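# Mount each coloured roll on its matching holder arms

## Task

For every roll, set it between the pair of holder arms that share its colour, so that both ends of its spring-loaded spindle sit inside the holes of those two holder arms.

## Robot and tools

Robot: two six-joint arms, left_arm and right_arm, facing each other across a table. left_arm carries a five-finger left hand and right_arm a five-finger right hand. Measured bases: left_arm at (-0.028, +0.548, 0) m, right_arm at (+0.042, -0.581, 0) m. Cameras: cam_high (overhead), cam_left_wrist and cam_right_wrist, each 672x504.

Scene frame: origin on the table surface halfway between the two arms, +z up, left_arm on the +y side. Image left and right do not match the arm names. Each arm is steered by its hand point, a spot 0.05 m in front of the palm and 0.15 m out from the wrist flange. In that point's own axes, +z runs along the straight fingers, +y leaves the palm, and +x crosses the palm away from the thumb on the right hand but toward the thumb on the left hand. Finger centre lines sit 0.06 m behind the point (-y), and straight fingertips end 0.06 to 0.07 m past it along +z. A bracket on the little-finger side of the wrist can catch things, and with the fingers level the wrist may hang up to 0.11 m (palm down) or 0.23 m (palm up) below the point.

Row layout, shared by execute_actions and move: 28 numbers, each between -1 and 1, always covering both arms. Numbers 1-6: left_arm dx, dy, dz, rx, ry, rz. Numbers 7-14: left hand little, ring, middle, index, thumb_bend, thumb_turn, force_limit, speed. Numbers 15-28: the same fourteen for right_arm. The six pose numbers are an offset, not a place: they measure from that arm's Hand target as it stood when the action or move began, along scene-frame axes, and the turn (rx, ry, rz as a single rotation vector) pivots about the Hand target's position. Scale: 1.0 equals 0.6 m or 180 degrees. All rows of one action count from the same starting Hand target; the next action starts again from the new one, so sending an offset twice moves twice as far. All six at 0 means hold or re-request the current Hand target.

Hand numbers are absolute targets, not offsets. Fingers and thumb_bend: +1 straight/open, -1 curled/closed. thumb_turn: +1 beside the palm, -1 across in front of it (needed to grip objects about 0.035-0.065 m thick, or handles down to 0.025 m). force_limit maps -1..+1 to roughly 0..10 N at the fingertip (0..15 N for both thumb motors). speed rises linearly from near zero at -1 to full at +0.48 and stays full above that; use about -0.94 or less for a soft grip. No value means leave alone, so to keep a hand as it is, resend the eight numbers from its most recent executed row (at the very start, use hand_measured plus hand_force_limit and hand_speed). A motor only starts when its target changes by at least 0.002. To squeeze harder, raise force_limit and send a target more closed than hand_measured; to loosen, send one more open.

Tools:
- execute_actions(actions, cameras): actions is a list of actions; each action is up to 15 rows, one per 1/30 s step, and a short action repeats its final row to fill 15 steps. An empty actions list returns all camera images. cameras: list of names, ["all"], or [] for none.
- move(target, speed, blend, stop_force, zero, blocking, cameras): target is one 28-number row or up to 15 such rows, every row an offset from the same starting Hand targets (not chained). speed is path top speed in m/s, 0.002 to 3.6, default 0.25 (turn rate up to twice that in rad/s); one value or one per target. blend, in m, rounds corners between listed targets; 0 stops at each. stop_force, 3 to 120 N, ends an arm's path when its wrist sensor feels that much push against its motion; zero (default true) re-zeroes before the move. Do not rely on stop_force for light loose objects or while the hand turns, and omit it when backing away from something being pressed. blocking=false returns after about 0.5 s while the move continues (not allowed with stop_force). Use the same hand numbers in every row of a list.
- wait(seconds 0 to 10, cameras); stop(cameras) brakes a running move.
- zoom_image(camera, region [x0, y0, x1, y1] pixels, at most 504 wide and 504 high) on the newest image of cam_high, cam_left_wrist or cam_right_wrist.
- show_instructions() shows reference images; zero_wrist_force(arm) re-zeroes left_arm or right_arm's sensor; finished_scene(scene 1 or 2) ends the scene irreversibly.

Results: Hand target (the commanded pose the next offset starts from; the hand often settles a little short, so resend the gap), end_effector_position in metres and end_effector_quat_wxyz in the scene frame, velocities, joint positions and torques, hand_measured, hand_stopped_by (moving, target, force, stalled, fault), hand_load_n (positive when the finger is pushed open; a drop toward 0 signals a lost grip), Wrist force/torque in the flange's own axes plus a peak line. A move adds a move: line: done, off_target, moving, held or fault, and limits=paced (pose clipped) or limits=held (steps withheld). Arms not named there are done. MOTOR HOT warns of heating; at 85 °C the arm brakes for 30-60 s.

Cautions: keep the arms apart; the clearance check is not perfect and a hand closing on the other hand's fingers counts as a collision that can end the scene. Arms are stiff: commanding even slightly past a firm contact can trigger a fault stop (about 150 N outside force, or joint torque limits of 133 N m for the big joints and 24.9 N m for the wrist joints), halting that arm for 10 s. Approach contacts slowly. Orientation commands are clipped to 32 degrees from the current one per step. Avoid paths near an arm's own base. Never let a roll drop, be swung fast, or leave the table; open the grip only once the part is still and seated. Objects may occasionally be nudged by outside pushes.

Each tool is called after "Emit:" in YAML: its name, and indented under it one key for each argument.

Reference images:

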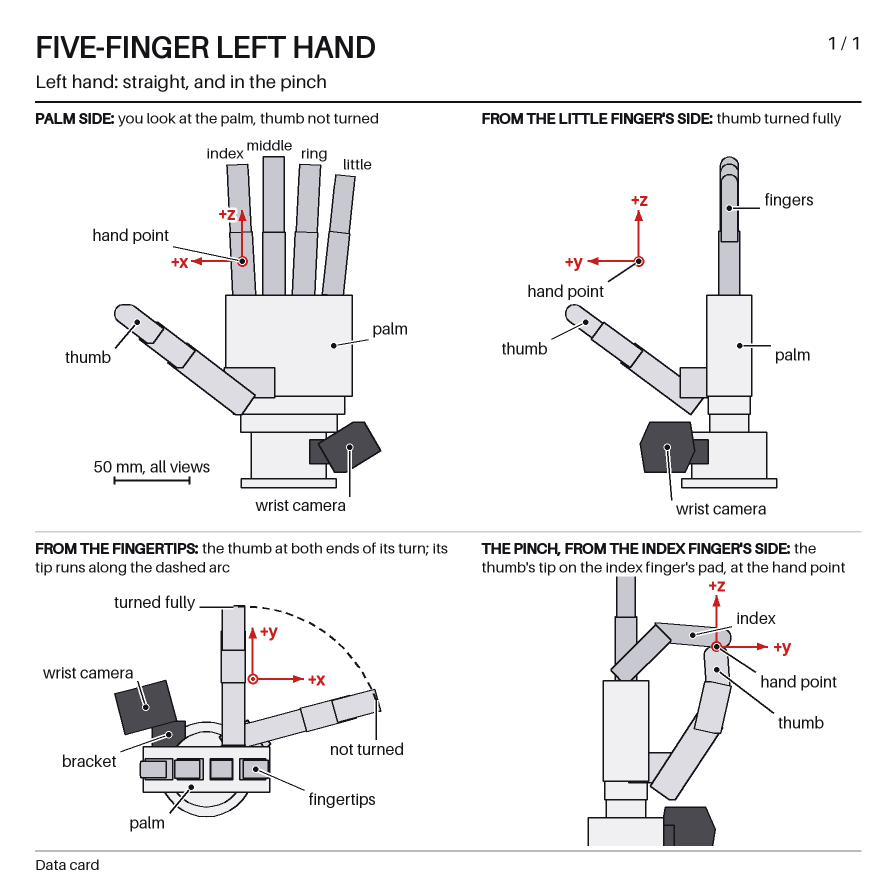

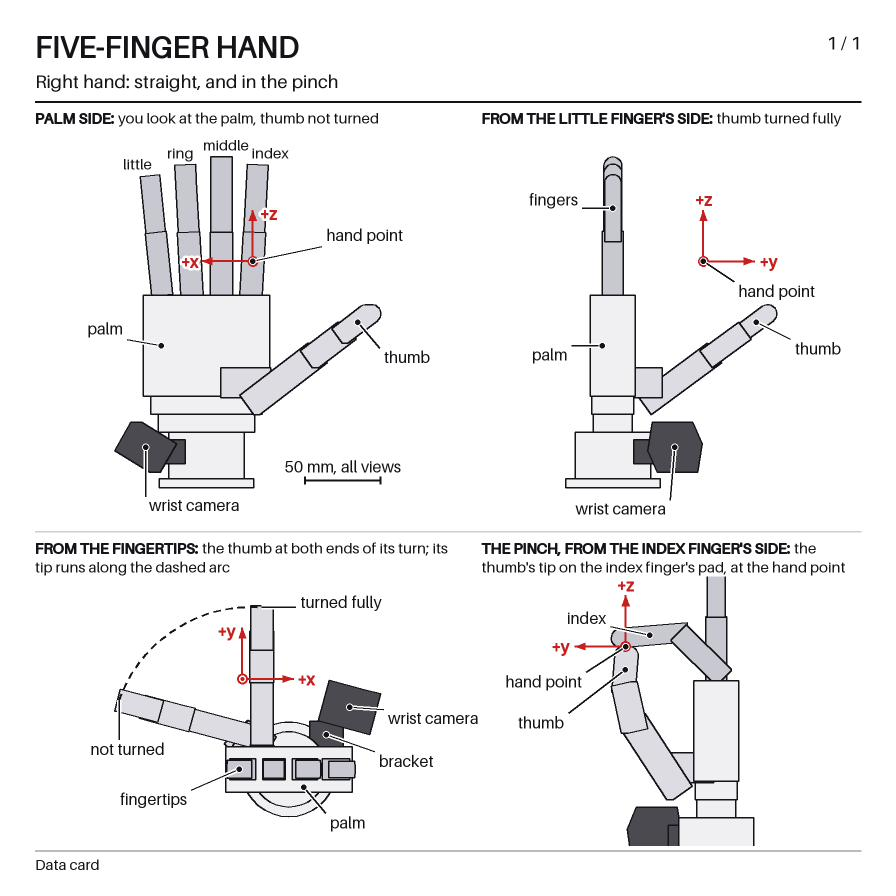

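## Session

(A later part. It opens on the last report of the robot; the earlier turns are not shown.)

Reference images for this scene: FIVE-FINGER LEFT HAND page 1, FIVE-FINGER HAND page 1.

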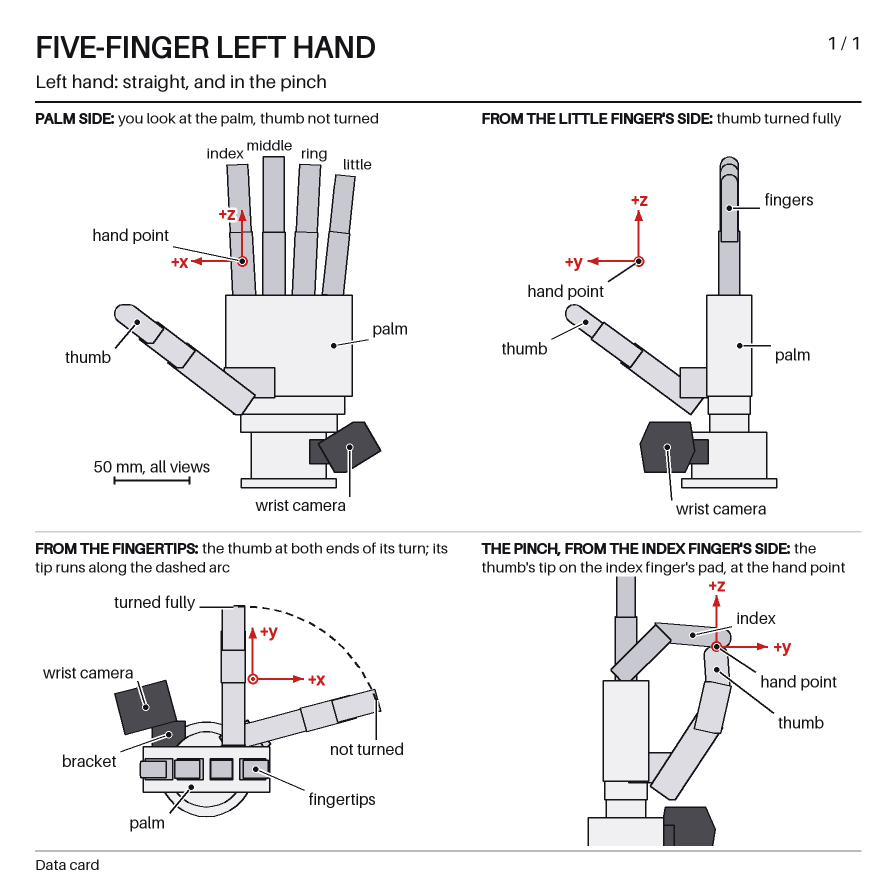

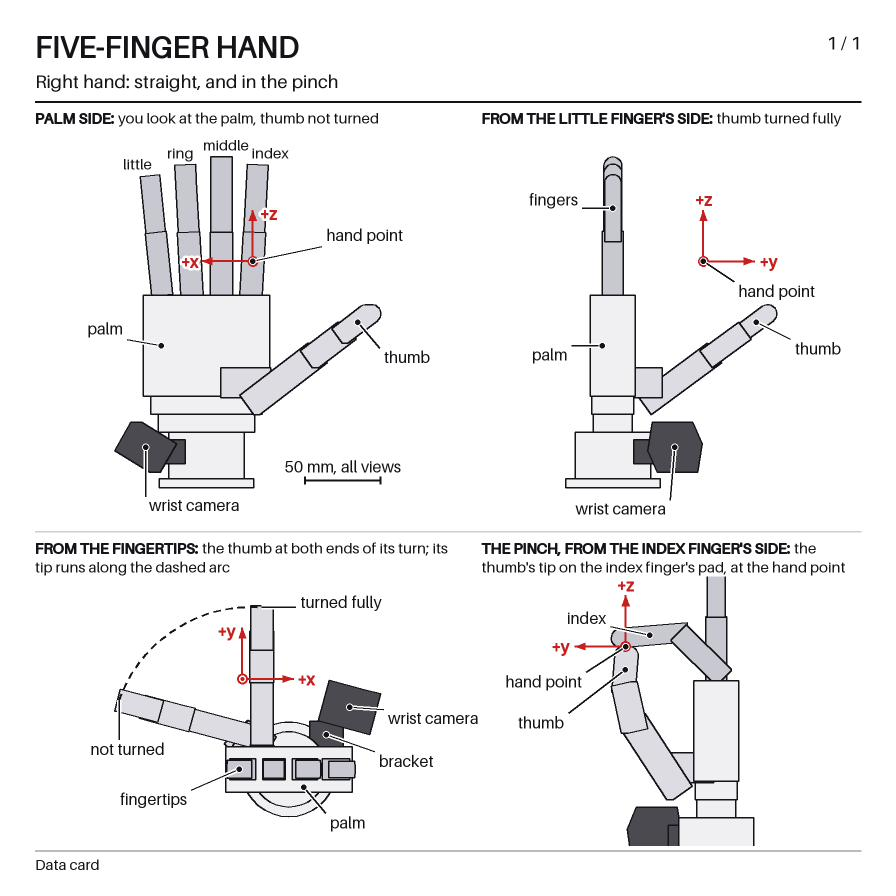

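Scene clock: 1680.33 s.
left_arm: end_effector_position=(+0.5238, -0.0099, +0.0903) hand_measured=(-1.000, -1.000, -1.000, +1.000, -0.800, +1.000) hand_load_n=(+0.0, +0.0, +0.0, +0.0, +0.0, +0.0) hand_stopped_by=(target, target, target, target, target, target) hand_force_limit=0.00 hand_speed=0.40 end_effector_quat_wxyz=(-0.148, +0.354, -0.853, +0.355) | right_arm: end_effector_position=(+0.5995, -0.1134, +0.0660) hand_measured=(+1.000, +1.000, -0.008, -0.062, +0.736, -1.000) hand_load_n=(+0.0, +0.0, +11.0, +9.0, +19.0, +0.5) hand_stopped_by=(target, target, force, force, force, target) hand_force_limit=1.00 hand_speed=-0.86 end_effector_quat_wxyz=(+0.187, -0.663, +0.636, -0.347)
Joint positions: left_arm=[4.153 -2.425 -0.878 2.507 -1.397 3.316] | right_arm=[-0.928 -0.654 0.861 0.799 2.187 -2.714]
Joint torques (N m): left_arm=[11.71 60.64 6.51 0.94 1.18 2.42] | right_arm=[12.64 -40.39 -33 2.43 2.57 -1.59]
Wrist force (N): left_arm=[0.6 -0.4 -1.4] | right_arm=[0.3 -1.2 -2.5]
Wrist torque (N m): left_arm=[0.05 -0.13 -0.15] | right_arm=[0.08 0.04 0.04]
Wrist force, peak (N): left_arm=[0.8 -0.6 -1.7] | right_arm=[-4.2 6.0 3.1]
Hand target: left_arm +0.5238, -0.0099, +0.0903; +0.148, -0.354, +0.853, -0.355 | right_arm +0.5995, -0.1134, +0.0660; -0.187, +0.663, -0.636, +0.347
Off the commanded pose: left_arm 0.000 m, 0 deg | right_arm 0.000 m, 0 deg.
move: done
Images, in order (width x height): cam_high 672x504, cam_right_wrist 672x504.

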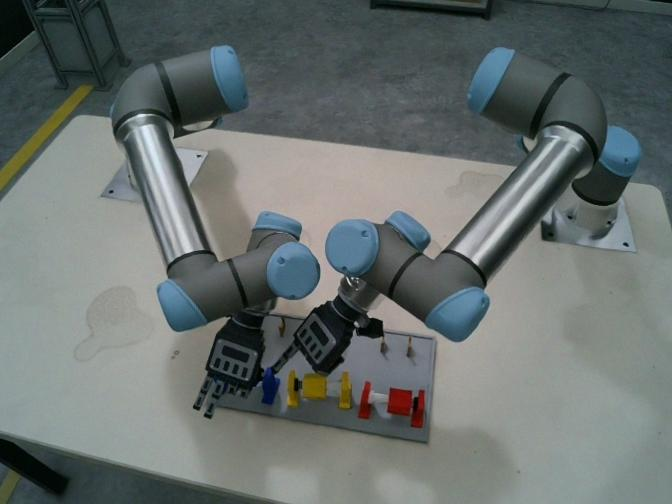

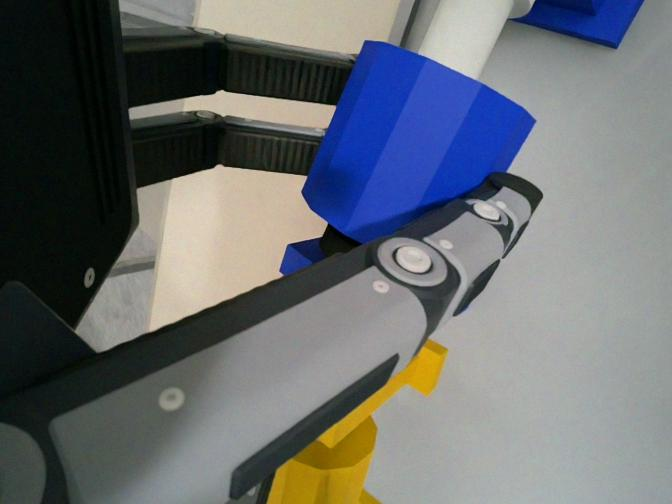

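Emit:
move:
  target:
    - [0.0007, -0.0167, 0.0217, 0, 0, 0, -1, -1, -1, 1, -0.8, 1, 0, 0.4, 0, 0, 0, 0, 0, 0, 1, 1, -0.78, -0.72, -0.38, -1, 1.0, -0.86]
    - [0.001, -0.0433, 0.0217, 0, 0, 0, -1, -1, -1, 1, -0.8, 1, 0, 0.4, 0, 0, 0, 0, 0, 0, 1, 1, -0.78, -0.72, -0.38, -1, 1.0, -0.86]
  speed: 0.03
  cameras: ["cam_high"]

Emit:
zoom_image:
  camera: "cam_high"
  region: [240, 355, 290, 395]

Scene clock: 1683.03 s.
left_arm: end_effector_position=(+0.5242, -0.0292, +0.1033) hand_measured=(-1.000, -1.000, -1.000, +1.000, -0.800, +1.000) hand_load_n=(+0.0, +0.0, +0.0, +0.0, +0.0, -0.5) hand_stopped_by=(target, target, target, target, target, target) hand_force_limit=0.00 hand_speed=0.40 end_effector_quat_wxyz=(-0.148, +0.354, -0.852, +0.356) | right_arm: end_effector_position=(+0.5995, -0.1134, +0.0660) hand_measured=(+1.000, +1.000, -0.008, -0.062, +0.736, -1.000) hand_load_n=(+0.0, +0.0, +11.0, +9.5, +19.0, +0.5) hand_stopped_by=(target, target, force, force, force, target) hand_force_limit=1.00 hand_speed=-0.86 end_effector_quat_wxyz=(+0.187, -0.663, +0.636, -0.347)
Joint positions: left_arm=[4.128 -2.462 -0.775 2.445 -1.415 3.298] | right_arm=[-0.928 -0.654 0.861 0.799 2.187 -2.714]
Joint torques (N m): left_arm=[11.87 62.37 6.22 1.07 1.26 2.43] | right_arm=[12.67 -40.03 -30.56 2.85 2.74 -1.09]
Wrist force (N): left_arm=[0.9 -0.7 -1.5] | right_arm=[0.5 -0.7 -2.0]
Wrist torque (N m): left_arm=[-0.02 -0.22 -0.08] | right_arm=[0.10 0.02 0.04]
Wrist force, peak (N): left_arm=[0.7 -0.9 -1.7] | right_arm=[0.4 -1.5 -2.9]
Hand target: left_arm +0.5242, -0.0291, +0.1033; +0.148, -0.354, +0.852, -0.356 (not the last commanded pose) | right_arm +0.5995, -0.1134, +0.0660; -0.187, +0.663, -0.636, +0.347
Off the commanded pose: left_arm 0.007 m, 0 deg | right_arm 0.000 m, 0 deg.
move: held (left_arm; a check stopped the path); path passed 1 of 2 targets; limits=held
pose unreachable (left arm): on one or more control steps of this call, first in action 0 (counted from 0), this arm could not follow its commanded pose, so it was not sent that pose on those steps. It may still have moved: this result reports where it is.
cause: moving toward the commanded pose would bring a part of the arm too close to another arm (a part of this arm just beyond joint 4 (wrist 1) and a part of the right arm just beyond its joint 4 (wrist 1), 8 mm apart when this arm was first held).
Images, in order (width x height): cam_high 672x504.

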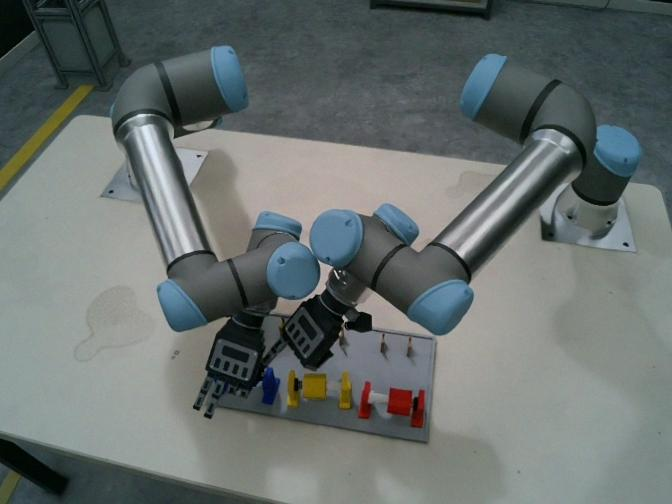

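Scaled by 10.080 from the camera's 672x504 image, which has a finer 960x720 frame.

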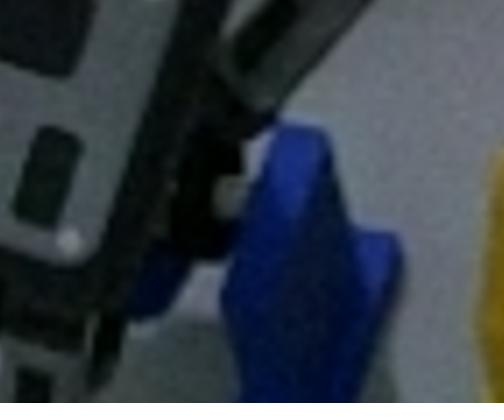

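Emit:
move:
  target: [0.0013, 0.07, 0.006, 0, 0, 0, -1, -1, -1, 1, -0.8, 1, 0, 0.4, 0, 0, 0, 0, 0, 0, 1, 1, -0.78, -0.72, -0.38, -1, 1.0, -0.86]
  speed: 0.06

Emit:
move:
  target: [0, 0, 0, 0, 0, 0, -1, -1, -1, 1, -0.8, 1, 0, 0.4, 0, -0.0007, -0.0066, -0.0181, 0.0009, 0, 1, 1, -0.78, -0.72, -0.38, -1, 1.0, -0.86]
  speed: 0.008
  cameras: ["cam_high", "cam_right_wrist"]

Emit:
zoom_image:
  camera: "cam_high"
  region: [240, 355, 290, 395]

Emit:
zoom_image:
  camera: "cam_right_wrist"
  region: [400, 0, 600, 150]

Scene clock: 1684.80 s.
left_arm: end_effector_position=(+0.5250, +0.0128, +0.1069) hand_measured=(-1.000, -1.000, -1.000, +1.000, -0.800, +1.000) hand_load_n=(+0.0, +0.0, +0.0, +0.0, +0.0, +0.0) hand_stopped_by=(target, target, target, target, target, target) hand_force_limit=0.00 hand_speed=0.40 end_effector_quat_wxyz=(-0.148, +0.354, -0.852, +0.356) | right_arm: end_effector_position=(+0.5995, -0.1134, +0.0660) hand_measured=(+1.000, +1.000, -0.008, -0.062, +0.736, -1.000) hand_load_n=(+0.0, +0.0, +10.5, +9.0, +19.0, +0.5) hand_stopped_by=(target, target, force, force, force, target) hand_force_limit=1.00 hand_speed=-0.86 end_effector_quat_wxyz=(+0.187, -0.663, +0.636, -0.347)
Joint positions: left_arm=[4.185 -2.374 -0.927 2.501 -1.375 3.34] | right_arm=[-0.928 -0.654 0.861 0.799 2.187 -2.714]
Joint torques (N m): left_arm=[12.93 59.04 7.08 0.76 1.51 2.39] | right_arm=[12.79 -40.87 -30.96 2.81 2.66 -0.72]
Wrist force (N): left_arm=[0.3 -0.8 -1.4] | right_arm=[0.4 -0.9 -2.2]
Wrist torque (N m): left_arm=[0.03 -0.09 -0.18] | right_arm=[0.09 0.03 0.04]
Wrist force, peak (N): left_arm=[0.7 -0.4 -1.7] | right_arm=[0.5 -1.1 -2.3]
Hand target: left_arm +0.5250, +0.0129, +0.1069; +0.148, -0.354, +0.852, -0.356 | right_arm +0.5995, -0.1134, +0.0660; -0.187, +0.663, -0.636, +0.347
Off the commanded pose: left_arm 0.000 m, 0 deg | right_arm 0.000 m, 0 deg.
move: done

Scene clock: 1688.60 s.
left_arm: end_effector_position=(+0.5250, +0.0129, +0.1069) hand_measured=(-1.000, -1.000, -1.000, +1.000, -0.800, +1.000) hand_load_n=(+0.0, +0.0, +0.0, +0.0, +0.0, +0.0) hand_stopped_by=(target, target, target, target, target, target) hand_force_limit=0.00 hand_speed=0.40 end_effector_quat_wxyz=(-0.148, +0.354, -0.852, +0.356) | right_arm: end_effector_position=(+0.5995, -0.1138, +0.0621) hand_measured=(+1.000, +1.000, -0.008, -0.062, +0.736, -1.000) hand_load_n=(-0.5, +0.0, +11.0, +9.5, +19.0, +1.0) hand_stopped_by=(target, target, force, force, force, target) hand_force_limit=1.00 hand_speed=-0.86 end_effector_quat_wxyz=(+0.167, -0.669, +0.627, -0.364)
Joint positions: left_arm=[4.185 -2.374 -0.927 2.501 -1.375 3.34] | right_arm=[-0.914 -0.613 0.805 0.844 2.231 -2.726]
Joint torques (N m): left_arm=[11.64 59.17 6.6 0.99 1.41 2.41] | right_arm=[11.85 -40.35 -32.66 3.01 3.06 -1.56]
Wrist force (N): left_arm=[0.6 -0.6 -1.5] | right_arm=[-0.3 -1.1 -1.8]
Wrist torque (N m): left_arm=[0.07 -0.15 -0.16] | right_arm=[0.10 0.03 0.06]
Wrist force, peak (N): left_arm=[0.4 -0.9 -1.6] | right_arm=[-0.5 -1.6 -2.4]
Hand target: left_arm +0.5250, +0.0129, +0.1069; +0.148, -0.354, +0.852, -0.356 | right_arm +0.5995, -0.1138, +0.0620; -0.167, +0.669, -0.626, +0.364
Off the commanded pose: left_arm 0.000 m, 0 deg | right_arm 0.000 m, 0 deg.
move: done
Images, in order (width x height): cam_high 672x504, cam_right_wrist 672x504.

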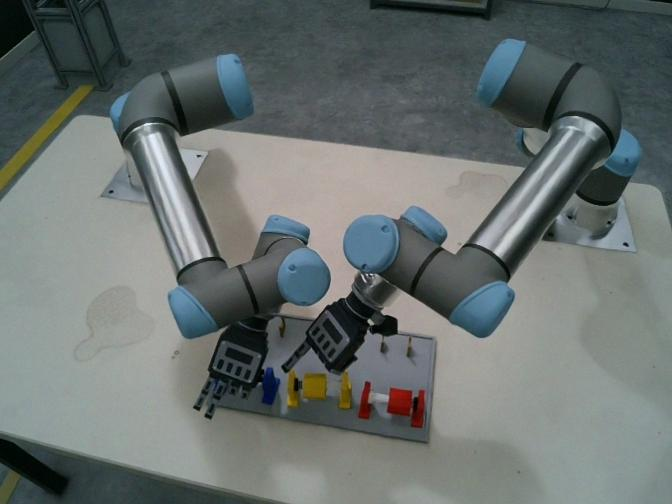

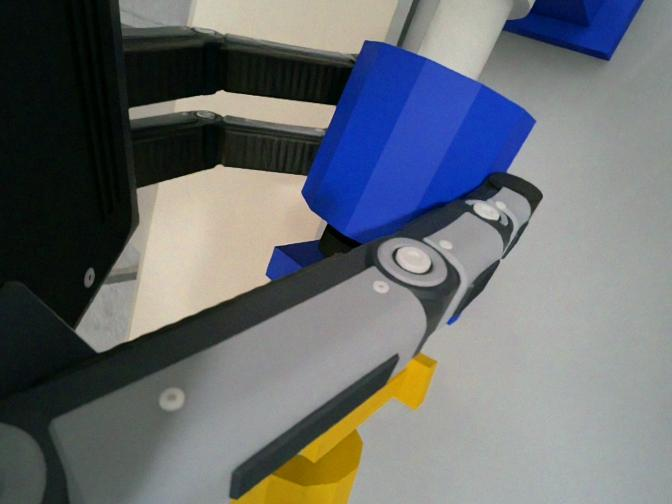

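Scaled by 10.080 from the camera's 672x504 image, which has a finer 960x720 frame.

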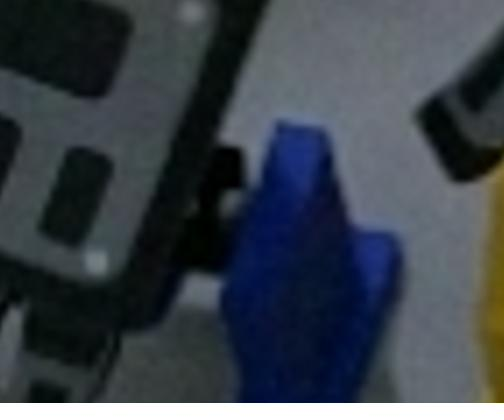

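Scaled by 2.520 from the camera's 672x504 image, which has a finer 960x720 frame.

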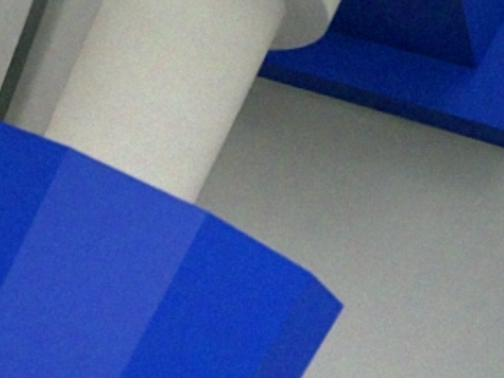

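Emit:
move:
  target: [0, 0, 0, 0, 0, 0, -1, -1, -1, 1, -0.8, 1, 0, 0.4, 0, -0.0005, -0.0066, -0.0181, 0.0009, 0, 1, 1, -0.78, -0.72, -0.38, -1, 1.0, -0.86]
  speed: 0.008
  cameras: ["cam_high", "cam_right_wrist"]

Emit:
zoom_image:
  camera: "cam_high"
  region: [240, 355, 290, 395]

Emit:
zoom_image:
  camera: "cam_right_wrist"
  region: [400, 0, 600, 150]

Scene clock: 1692.57 s.
left_arm: end_effector_position=(+0.5250, +0.0129, +0.1069) hand_measured=(-1.000, -1.000, -1.000, +1.000, -0.800, +1.000) hand_load_n=(+0.0, +0.0, +0.0, +0.0, +0.0, +0.0) hand_stopped_by=(target, target, target, target, target, target) hand_force_limit=0.00 hand_speed=0.40 end_effector_quat_wxyz=(-0.148, +0.354, -0.852, +0.356) | right_arm: end_effector_position=(+0.5995, -0.1141, +0.0581) hand_measured=(+1.000, +1.000, -0.008, -0.062, +0.736, -1.000) hand_load_n=(+0.0, +0.0, +11.0, +10.0, +18.5, +1.5) hand_stopped_by=(target, target, force, force, force, target) hand_force_limit=1.00 hand_speed=-0.86 end_effector_quat_wxyz=(+0.147, -0.674, +0.616, -0.381)
Joint positions: left_arm=[4.185 -2.374 -0.927 2.501 -1.375 3.34] | right_arm=[-0.9 -0.57 0.746 0.891 2.275 -2.738]
Joint torques (N m): left_arm=[11.24 59.56 7.6 0.97 1.45 2.52] | right_arm=[13.67 -41.95 -31.91 3.09 2.94 -1.74]
Wrist force (N): left_arm=[0.2 -0.8 -1.6] | right_arm=[-0.4 0.0 -0.4]
Wrist torque (N m): left_arm=[0.04 -0.10 -0.18] | right_arm=[0.17 0.11 0.06]
Wrist force, peak (N): left_arm=[0.5 -1.0 -1.5] | right_arm=[-0.3 -1.2 -2.0]
Hand target: left_arm +0.5250, +0.0129, +0.1069; +0.148, -0.354, +0.852, -0.356 | right_arm +0.5995, -0.1141, +0.0581; -0.147, +0.674, -0.616, +0.381
Off the commanded pose: left_arm 0.000 m, 0 deg | right_arm 0.000 m, 0 deg.
move: done
Images, in order (width x height): cam_high 672x504, cam_right_wrist 672x504.

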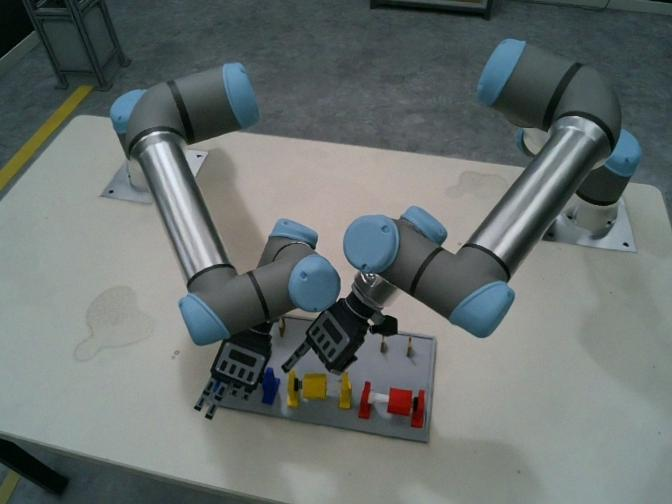

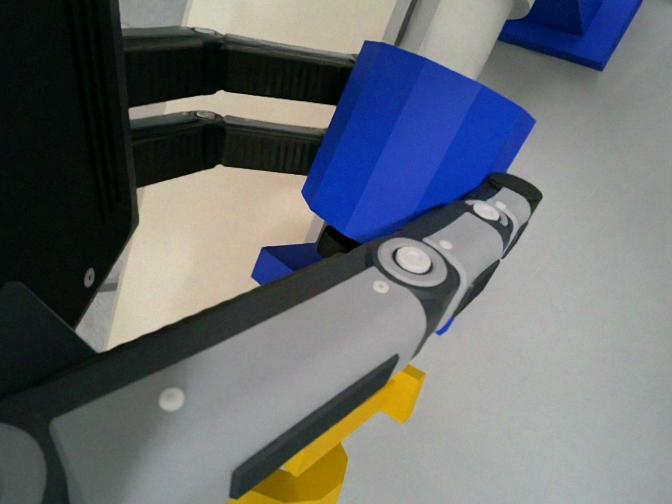

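Scaled by 10.080 from the camera's 672x504 image, which has a finer 960x720 frame.

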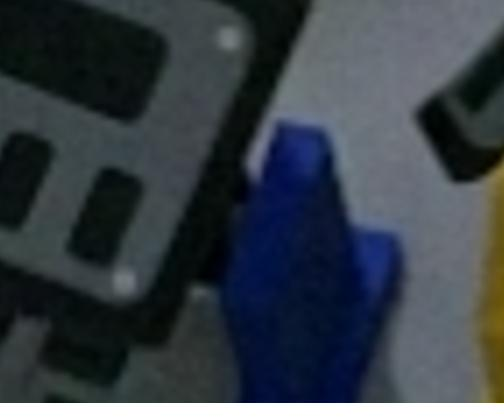

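Scaled by 2.520 from the camera's 672x504 image, which has a finer 960x720 frame.

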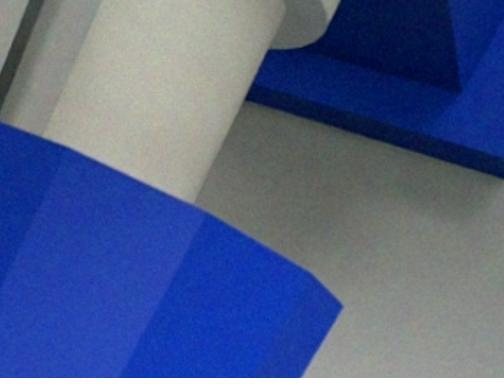

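Emit:
move:
  target: [0, 0, 0, 0, 0, 0, -1, -1, -1, 1, -0.8, 1, 0, 0.4, 0, 0, -0.0048, -0.0139, 0.0007, 0, 1, 1, -0.78, -0.72, -0.38, -1, 1.0, -0.86]
  speed: 0.006
  cameras: ["cam_high", "cam_right_wrist"]

Emit:
zoom_image:
  camera: "cam_high"
  region: [240, 355, 290, 395]

Emit:
zoom_image:
  camera: "cam_right_wrist"
  region: [400, 0, 600, 150]

Scene clock: 1697.10 s.
left_arm: end_effector_position=(+0.5250, +0.0129, +0.1069) hand_measured=(-1.000, -1.000, -1.000, +1.000, -0.800, +1.000) hand_load_n=(+0.0, +0.0, +0.0, +0.0, +0.0, +0.0) hand_stopped_by=(target, target, target, target, target, target) hand_force_limit=0.00 hand_speed=0.40 end_effector_quat_wxyz=(-0.148, +0.354, -0.852, +0.356) | right_arm: end_effector_position=(+0.5995, -0.1141, +0.0552) hand_measured=(+1.000, +1.000, -0.008, -0.062, +0.736, -1.000) hand_load_n=(+0.0, +0.0, +11.0, +10.0, +19.0, +1.5) hand_stopped_by=(target, target, force, force, force, target) hand_force_limit=1.00 hand_speed=-0.86 end_effector_quat_wxyz=(+0.132, -0.677, +0.608, -0.393)
Joint positions: left_arm=[4.185 -2.374 -0.927 2.501 -1.375 3.34] | right_arm=[-0.889 -0.535 0.695 0.93 2.309 -2.746]
Joint torques (N m): left_arm=[12.57 58.9 7.39 0.83 1.24 2.37] | right_arm=[11.51 -43.49 -30.13 3.37 2.66 -1.47]
Wrist force (N): left_arm=[0.3 -0.6 -1.6] | right_arm=[0.1 -0.7 -0.8]
Wrist torque (N m): left_arm=[0.07 -0.11 -0.18] | right_arm=[0.15 0.09 0.04]
Wrist force, peak (N): left_arm=[0.4 -0.9 -1.6] | right_arm=[0.3 -1.5 -1.3]
Hand target: left_arm +0.5250, +0.0129, +0.1069; +0.148, -0.354, +0.852, -0.356 | right_arm +0.5995, -0.1141, +0.0552; -0.132, +0.677, -0.608, +0.393
Off the commanded pose: left_arm 0.000 m, 0 deg | right_arm 0.000 m, 0 deg.
move: done
Images, in order (width x height): cam_high 672x504, cam_right_wrist 672x504.

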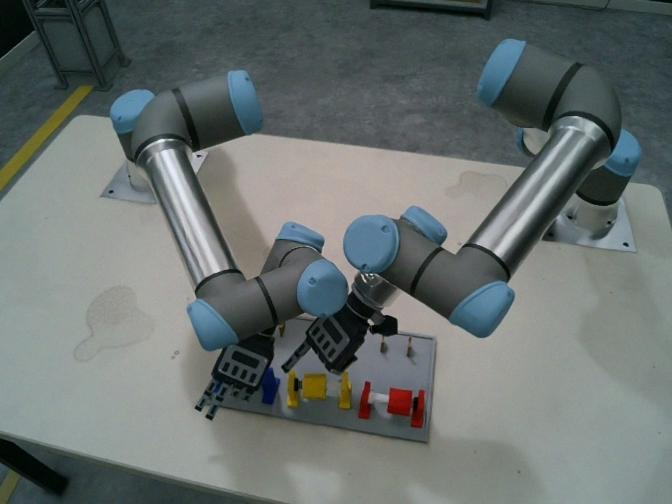

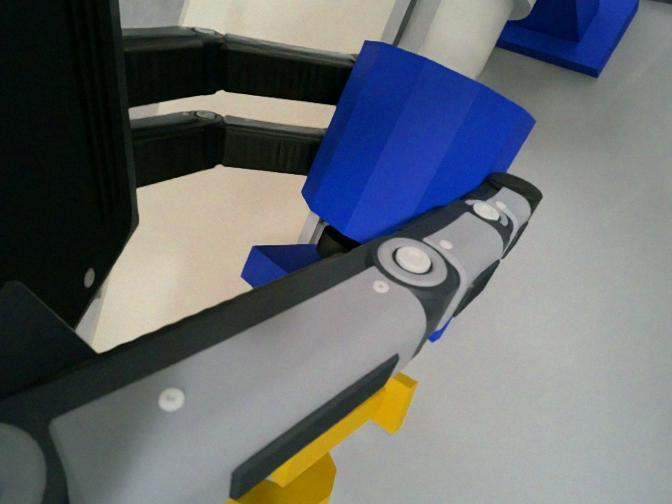

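Scaled by 10.080 from the camera's 672x504 image, which has a finer 960x720 frame.

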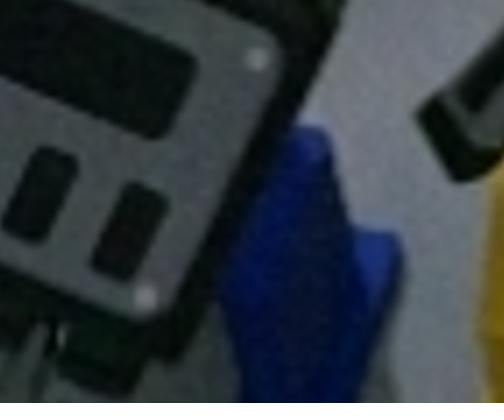

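Scaled by 2.520 from the camera's 672x504 image, which has a finer 960x720 frame.

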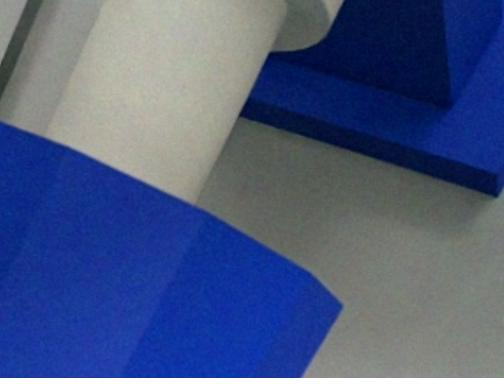

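Emit:
zoom_image:
  camera: "cam_right_wrist"
  region: [230, 190, 380, 302]

Scaled by 3.360 from the camera's 672x504 image, which has a finer 960x720 frame.

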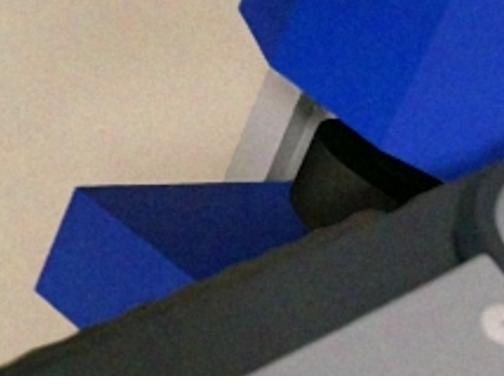

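Emit:
move:
  target: [0, 0, 0, 0, 0, 0, -1, -1, -1, 1, -0.8, 1, 0, 0.4, 0, 0, -0.0048, -0.0139, 0.0007, 0, 1, 1, -0.78, -0.72, -0.38, -1, 1.0, -0.86]
  speed: 0.006
  cameras: ["cam_right_wrist"]

Emit:
zoom_image:
  camera: "cam_right_wrist"
  region: [230, 190, 380, 302]

Scene clock: 1701.63 s.
left_arm: end_effector_position=(+0.5250, +0.0129, +0.1069) hand_measured=(-1.000, -1.000, -1.000, +1.000, -0.800, +1.000) hand_load_n=(+0.0, +0.0, +0.0, +0.0, +0.0, +0.0) hand_stopped_by=(target, target, target, target, target, target) hand_force_limit=0.00 hand_speed=0.40 end_effector_quat_wxyz=(-0.148, +0.354, -0.852, +0.356) | right_arm: end_effector_position=(+0.5995, -0.1141, +0.0523) hand_measured=(+1.000, +1.000, -0.008, -0.062, +0.736, -1.000) hand_load_n=(+0.0, +0.0, +11.0, +10.0, +18.5, +1.5) hand_stopped_by=(target, target, force, force, force, target) hand_force_limit=1.00 hand_speed=-0.86 end_effector_quat_wxyz=(+0.116, -0.680, +0.599, -0.406)
Joint positions: left_arm=[4.185 -2.374 -0.927 2.501 -1.375 3.34] | right_arm=[-0.879 -0.497 0.641 0.971 2.342 -2.753]
Joint torques (N m): left_arm=[12.05 59 7.87 1.05 1.32 2.54] | right_arm=[14.14 -42.84 -31.31 3.55 2.95 -1.83]
Wrist force (N): left_arm=[0.5 -0.6 -1.3] | right_arm=[-0.2 -1.7 -1.5]
Wrist torque (N m): left_arm=[0.05 -0.13 -0.18] | right_arm=[0.07 0.09 0.06]
Wrist force, peak (N): left_arm=[0.3 -0.7 -1.7] | right_arm=[-0.1 -1.9 -2.0]
Hand target: left_arm +0.5250, +0.0129, +0.1069; +0.148, -0.354, +0.852, -0.356 | right_arm +0.5995, -0.1141, +0.0523; -0.116, +0.680, -0.599, +0.406
Off the commanded pose: left_arm 0.000 m, 0 deg | right_arm 0.000 m, 0 deg.
move: done
Images, in order (width x height): cam_right_wrist 672x504.

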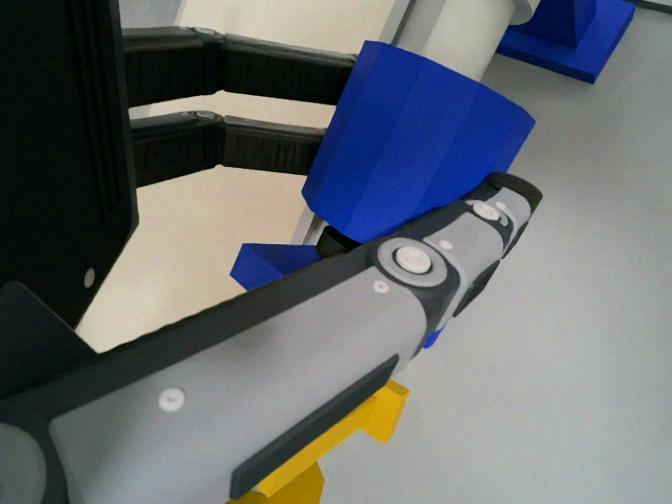

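Scaled by 3.360 from the camera's 672x504 image, which has a finer 960x720 frame.

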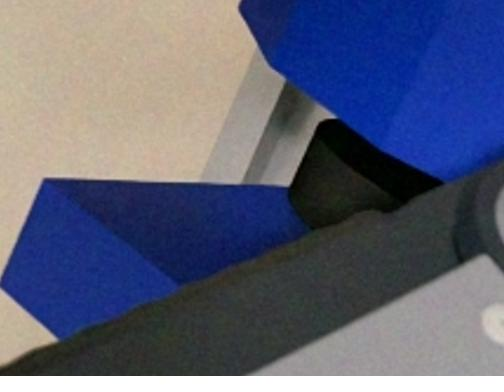

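Emit:
move:
  target: [0, 0, 0, 0, 0, 0, -1, -1, -1, 1, -0.8, 1, 0, 0.4, 0.0038, -0.0011, 0, 0, 0, -0.0111, 1, 1, -0.78, -0.72, -0.38, -1, 1.0, -0.86]
  speed: 0.006
  cameras: ["cam_right_wrist"]

Emit:
zoom_image:
  camera: "cam_right_wrist"
  region: [230, 190, 380, 302]

Scene clock: 1707.93 s.
left_arm: end_effector_position=(+0.5250, +0.0129, +0.1069) hand_measured=(-1.000, -1.000, -1.000, +1.000, -0.800, +1.000) hand_load_n=(+0.0, +0.0, +0.0, +0.0, +0.0, +0.0) hand_stopped_by=(target, target, target, target, target, target) hand_force_limit=0.00 hand_speed=0.40 end_effector_quat_wxyz=(-0.148, +0.354, -0.852, +0.356) | right_arm: end_effector_position=(+0.6018, -0.1148, +0.0523) hand_measured=(+1.000, +1.000, -0.008, -0.062, +0.736, -1.000) hand_load_n=(+0.0, +0.0, +10.0, +8.5, +20.0, +0.5) hand_stopped_by=(target, target, force, force, force, target) hand_force_limit=1.00 hand_speed=-0.86 end_effector_quat_wxyz=(+0.109, -0.670, +0.611, -0.408)
Joint positions: left_arm=[4.185 -2.374 -0.927 2.501 -1.375 3.34] | right_arm=[-0.879 -0.465 0.586 1.025 2.357 -2.71]
Joint torques (N m): left_arm=[11.62 58.58 9.32 0.84 1.16 2.55] | right_arm=[-9.34 -46.43 -33.51 2.51 3.17 1.64]
Wrist force (N): left_arm=[0.5 -0.6 -1.5] | right_arm=[0.4 3.4 -2.3]
Wrist torque (N m): left_arm=[0.06 -0.13 -0.17] | right_arm=[0.24 0.11 -0.11]
Wrist force, peak (N): left_arm=[0.5 -0.9 -1.6] | right_arm=[0.2 3.3 -2.7]
Hand target: left_arm +0.5250, +0.0129, +0.1069; +0.148, -0.354, +0.852, -0.356 | right_arm +0.6018, -0.1148, +0.0523; -0.109, +0.670, -0.611, +0.408
Off the commanded pose: left_arm 0.000 m, 0 deg | right_arm 0.000 m, 0 deg.
move: done
Images, in order (width x height): cam_right_wrist 672x504.

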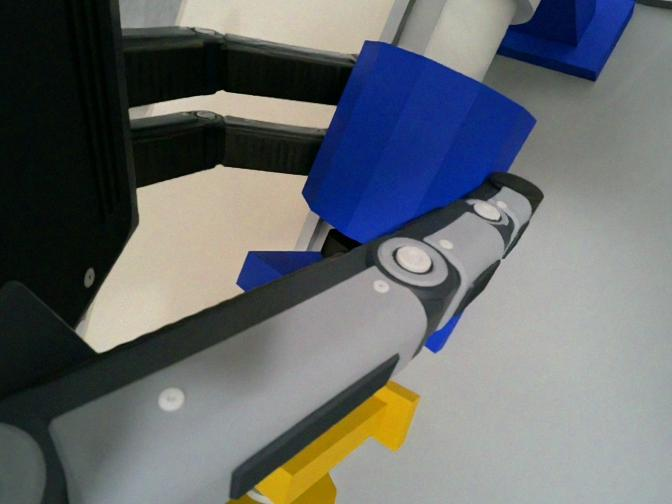

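Scaled by 3.360 from the camera's 672x504 image, which has a finer 960x720 frame.

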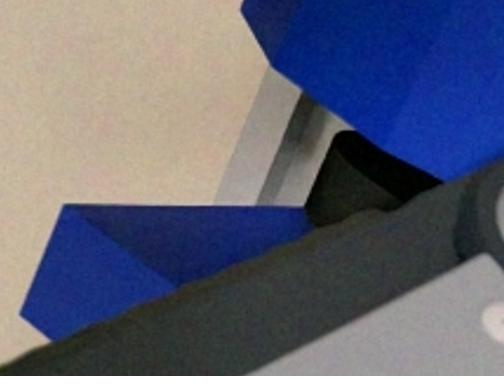

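Emit:
move:
  target: [0, 0, 0, 0, 0, 0, -1, -1, -1, 1, -0.8, 1, 0, 0.4, 0.0038, -0.0012, 0, 0, 0, -0.0111, 1, 1, -0.78, -0.72, -0.38, -1, 1.0, -0.86]
  speed: 0.004
  cameras: ["cam_right_wrist"]

Emit:
zoom_image:
  camera: "cam_right_wrist"
  region: [230, 190, 380, 302]

Scene clock: 1712.80 s.
left_arm: end_effector_position=(+0.5250, +0.0129, +0.1069) hand_measured=(-1.000, -1.000, -1.000, +1.000, -0.800, +1.000) hand_load_n=(+0.0, +0.0, +0.0, +0.0, +0.0, +0.0) hand_stopped_by=(target, target, target, target, target, target) hand_force_limit=0.00 hand_speed=0.40 end_effector_quat_wxyz=(-0.148, +0.354, -0.852, +0.356) | right_arm: end_effector_position=(+0.6041, -0.1155, +0.0523) hand_measured=(+1.000, +1.000, -0.008, -0.062, +0.736, -1.000) hand_load_n=(+0.0, +0.0, +10.0, +8.0, +20.0, +0.0) hand_stopped_by=(target, target, force, force, force, target) hand_force_limit=1.00 hand_speed=-0.86 end_effector_quat_wxyz=(+0.102, -0.659, +0.623, -0.410)
Joint positions: left_arm=[4.185 -2.374 -0.927 2.501 -1.375 3.34] | right_arm=[-0.88 -0.431 0.526 1.083 2.371 -2.665]
Joint torques (N m): left_arm=[11.77 58.76 8.01 0.93 1.07 2.44] | right_arm=[-10.89 -46.03 -32.6 3 3.83 1.36]
Wrist force (N): left_arm=[0.5 -0.7 -1.5] | right_arm=[-1.2 3.7 -3.1]
Wrist torque (N m): left_arm=[0.05 -0.13 -0.17] | right_arm=[0.31 0.00 -0.05]
Wrist force, peak (N): left_arm=[0.4 -0.8 -1.7] | right_arm=[-1.5 3.5 -3.4]
Hand target: left_arm +0.5250, +0.0129, +0.1069; +0.148, -0.354, +0.852, -0.356 | right_arm +0.6041, -0.1155, +0.0523; -0.102, +0.659, -0.623, +0.410
Off the commanded pose: left_arm 0.000 m, 0 deg | right_arm 0.000 m, 0 deg.
move: done
Images, in order (width x height): cam_right_wrist 672x504.

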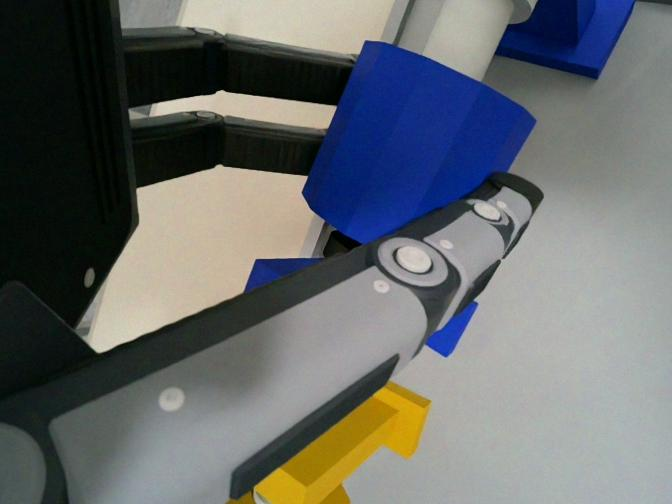

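Scaled by 3.360 from the camera's 672x504 image, which has a finer 960x720 frame.

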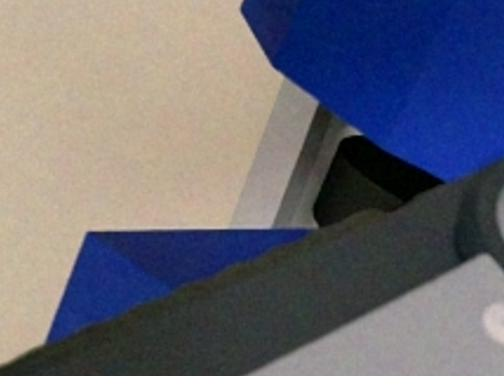

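Emit:
move:
  target: [0, 0, 0, 0, 0, 0, -1, -1, -1, 1, -0.8, 1, 0, 0.4, 0.0019, -0.0006, 0, 0, 0, -0.0056, 1, 1, -0.78, -0.72, -0.38, -1, 1.0, -0.86]
  speed: 0.003
  cameras: ["cam_right_wrist"]

Emit:
zoom_image:
  camera: "cam_right_wrist"
  region: [230, 190, 380, 302]

Scene clock: 1717.17 s.
left_arm: end_effector_position=(+0.5250, +0.0129, +0.1069) hand_measured=(-1.000, -1.000, -1.000, +1.000, -0.800, +1.000) hand_load_n=(+0.0, +0.0, +0.0, +0.0, +0.0, +0.0) hand_stopped_by=(target, target, target, target, target, target) hand_force_limit=0.00 hand_speed=0.40 end_effector_quat_wxyz=(-0.148, +0.354, -0.852, +0.356) | right_arm: end_effector_position=(+0.6052, -0.1158, +0.0523) hand_measured=(+1.000, +1.000, -0.008, -0.062, +0.736, -1.000) hand_load_n=(+0.0, +0.0, +10.5, +7.5, +20.0, +0.0) hand_stopped_by=(target, target, force, force, force, target) hand_force_limit=1.00 hand_speed=-0.86 end_effector_quat_wxyz=(+0.098, -0.654, +0.628, -0.410)
Joint positions: left_arm=[4.185 -2.374 -0.927 2.501 -1.375 3.34] | right_arm=[-0.88 -0.413 0.493 1.114 2.377 -2.642]
Joint torques (N m): left_arm=[11.5 58.58 7.48 0.8 1.18 2.56] | right_arm=[-12.99 -46.27 -32.46 3.27 3.88 1.51]
Wrist force (N): left_arm=[0.3 -0.6 -1.3] | right_arm=[-2.1 3.7 -3.5]
Wrist torque (N m): left_arm=[0.06 -0.10 -0.18] | right_arm=[0.30 -0.03 -0.03]
Wrist force, peak (N): left_arm=[0.5 -0.7 -1.7] | right_arm=[-2.2 4.1 -3.6]
Hand target: left_arm +0.5250, +0.0129, +0.1069; +0.148, -0.354, +0.852, -0.356 | right_arm +0.6052, -0.1158, +0.0523; -0.098, +0.653, -0.628, +0.410
Off the commanded pose: left_arm 0.000 m, 0 deg | right_arm 0.000 m, 0 deg.
move: done
Images, in order (width x height): cam_right_wrist 672x504.

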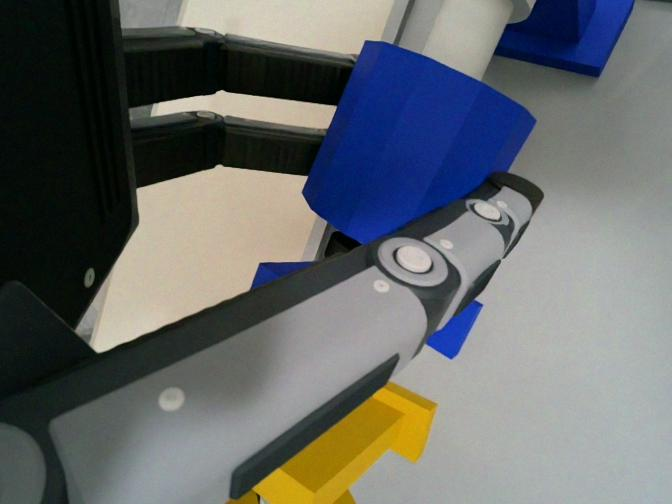

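Scaled by 3.360 from the camera's 672x504 image, which has a finer 960x720 frame.

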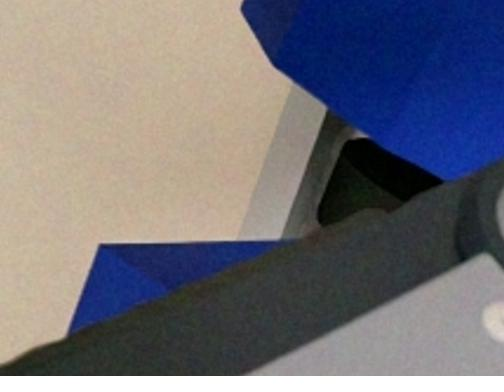

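Emit:
move:
  target: [0, 0, 0, 0, 0, 0, -1, -1, -1, 1, -0.8, 1, 0, 0.4, 0, 0, -0.0024, -0.0066, 0.0008, 0, 1, 1, -0.78, -0.72, -0.38, -1, 1.0, -0.86]
  speed: 0.004
  cameras: ["cam_right_wrist"]

Emit:
zoom_image:
  camera: "cam_right_wrist"
  region: [230, 190, 380, 302]

Scene clock: 1720.97 s.
left_arm: end_effector_position=(+0.5250, +0.0129, +0.1069) hand_measured=(-1.000, -1.000, -1.000, +1.000, -0.800, +1.000) hand_load_n=(+0.0, +0.0, +0.0, +0.0, +0.0, +0.0) hand_stopped_by=(target, target, target, target, target, target) hand_force_limit=0.00 hand_speed=0.40 end_effector_quat_wxyz=(-0.148, +0.354, -0.852, +0.356) | right_arm: end_effector_position=(+0.6052, -0.1158, +0.0509) hand_measured=(+1.000, +1.000, -0.008, -0.062, +0.736, -1.000) hand_load_n=(+0.5, +0.0, +10.5, +8.0, +20.0, +0.0) hand_stopped_by=(target, target, force, force, force, target) hand_force_limit=1.00 hand_speed=-0.86 end_effector_quat_wxyz=(+0.091, -0.655, +0.624, -0.416)
Joint positions: left_arm=[4.185 -2.374 -0.927 2.501 -1.375 3.34] | right_arm=[-0.876 -0.389 0.456 1.142 2.392 -2.643]
Joint torques (N m): left_arm=[10.87 58.08 7.93 0.77 0.96 2.47] | right_arm=[11.93 -44.13 -30.68 2.81 3.32 -1.66]
Wrist force (N): left_arm=[0.5 -0.8 -1.3] | right_arm=[0.4 1.0 -4.3]
Wrist torque (N m): left_arm=[0.03 -0.13 -0.17] | right_arm=[0.17 0.11 0.02]
Wrist force, peak (N): left_arm=[0.4 -0.7 -1.8] | right_arm=[-2.4 3.7 -3.4]
Hand target: left_arm +0.5250, +0.0129, +0.1069; +0.148, -0.354, +0.852, -0.356 | right_arm +0.6052, -0.1158, +0.0509; -0.091, +0.655, -0.624, +0.416
Off the commanded pose: left_arm 0.000 m, 0 deg | right_arm 0.000 m, 0 deg.
move: done
Images, in order (width x height): cam_right_wrist 672x504.

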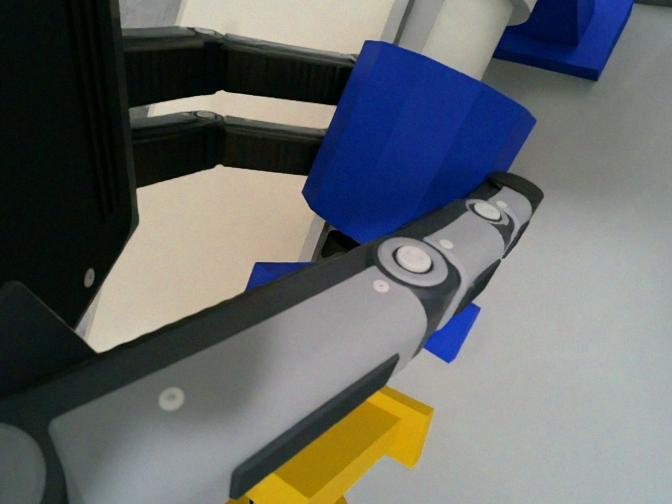

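Scaled by 3.360 from the camera's 672x504 image, which has a finer 960x720 frame.

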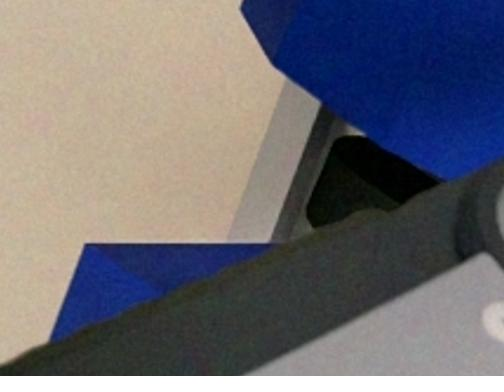

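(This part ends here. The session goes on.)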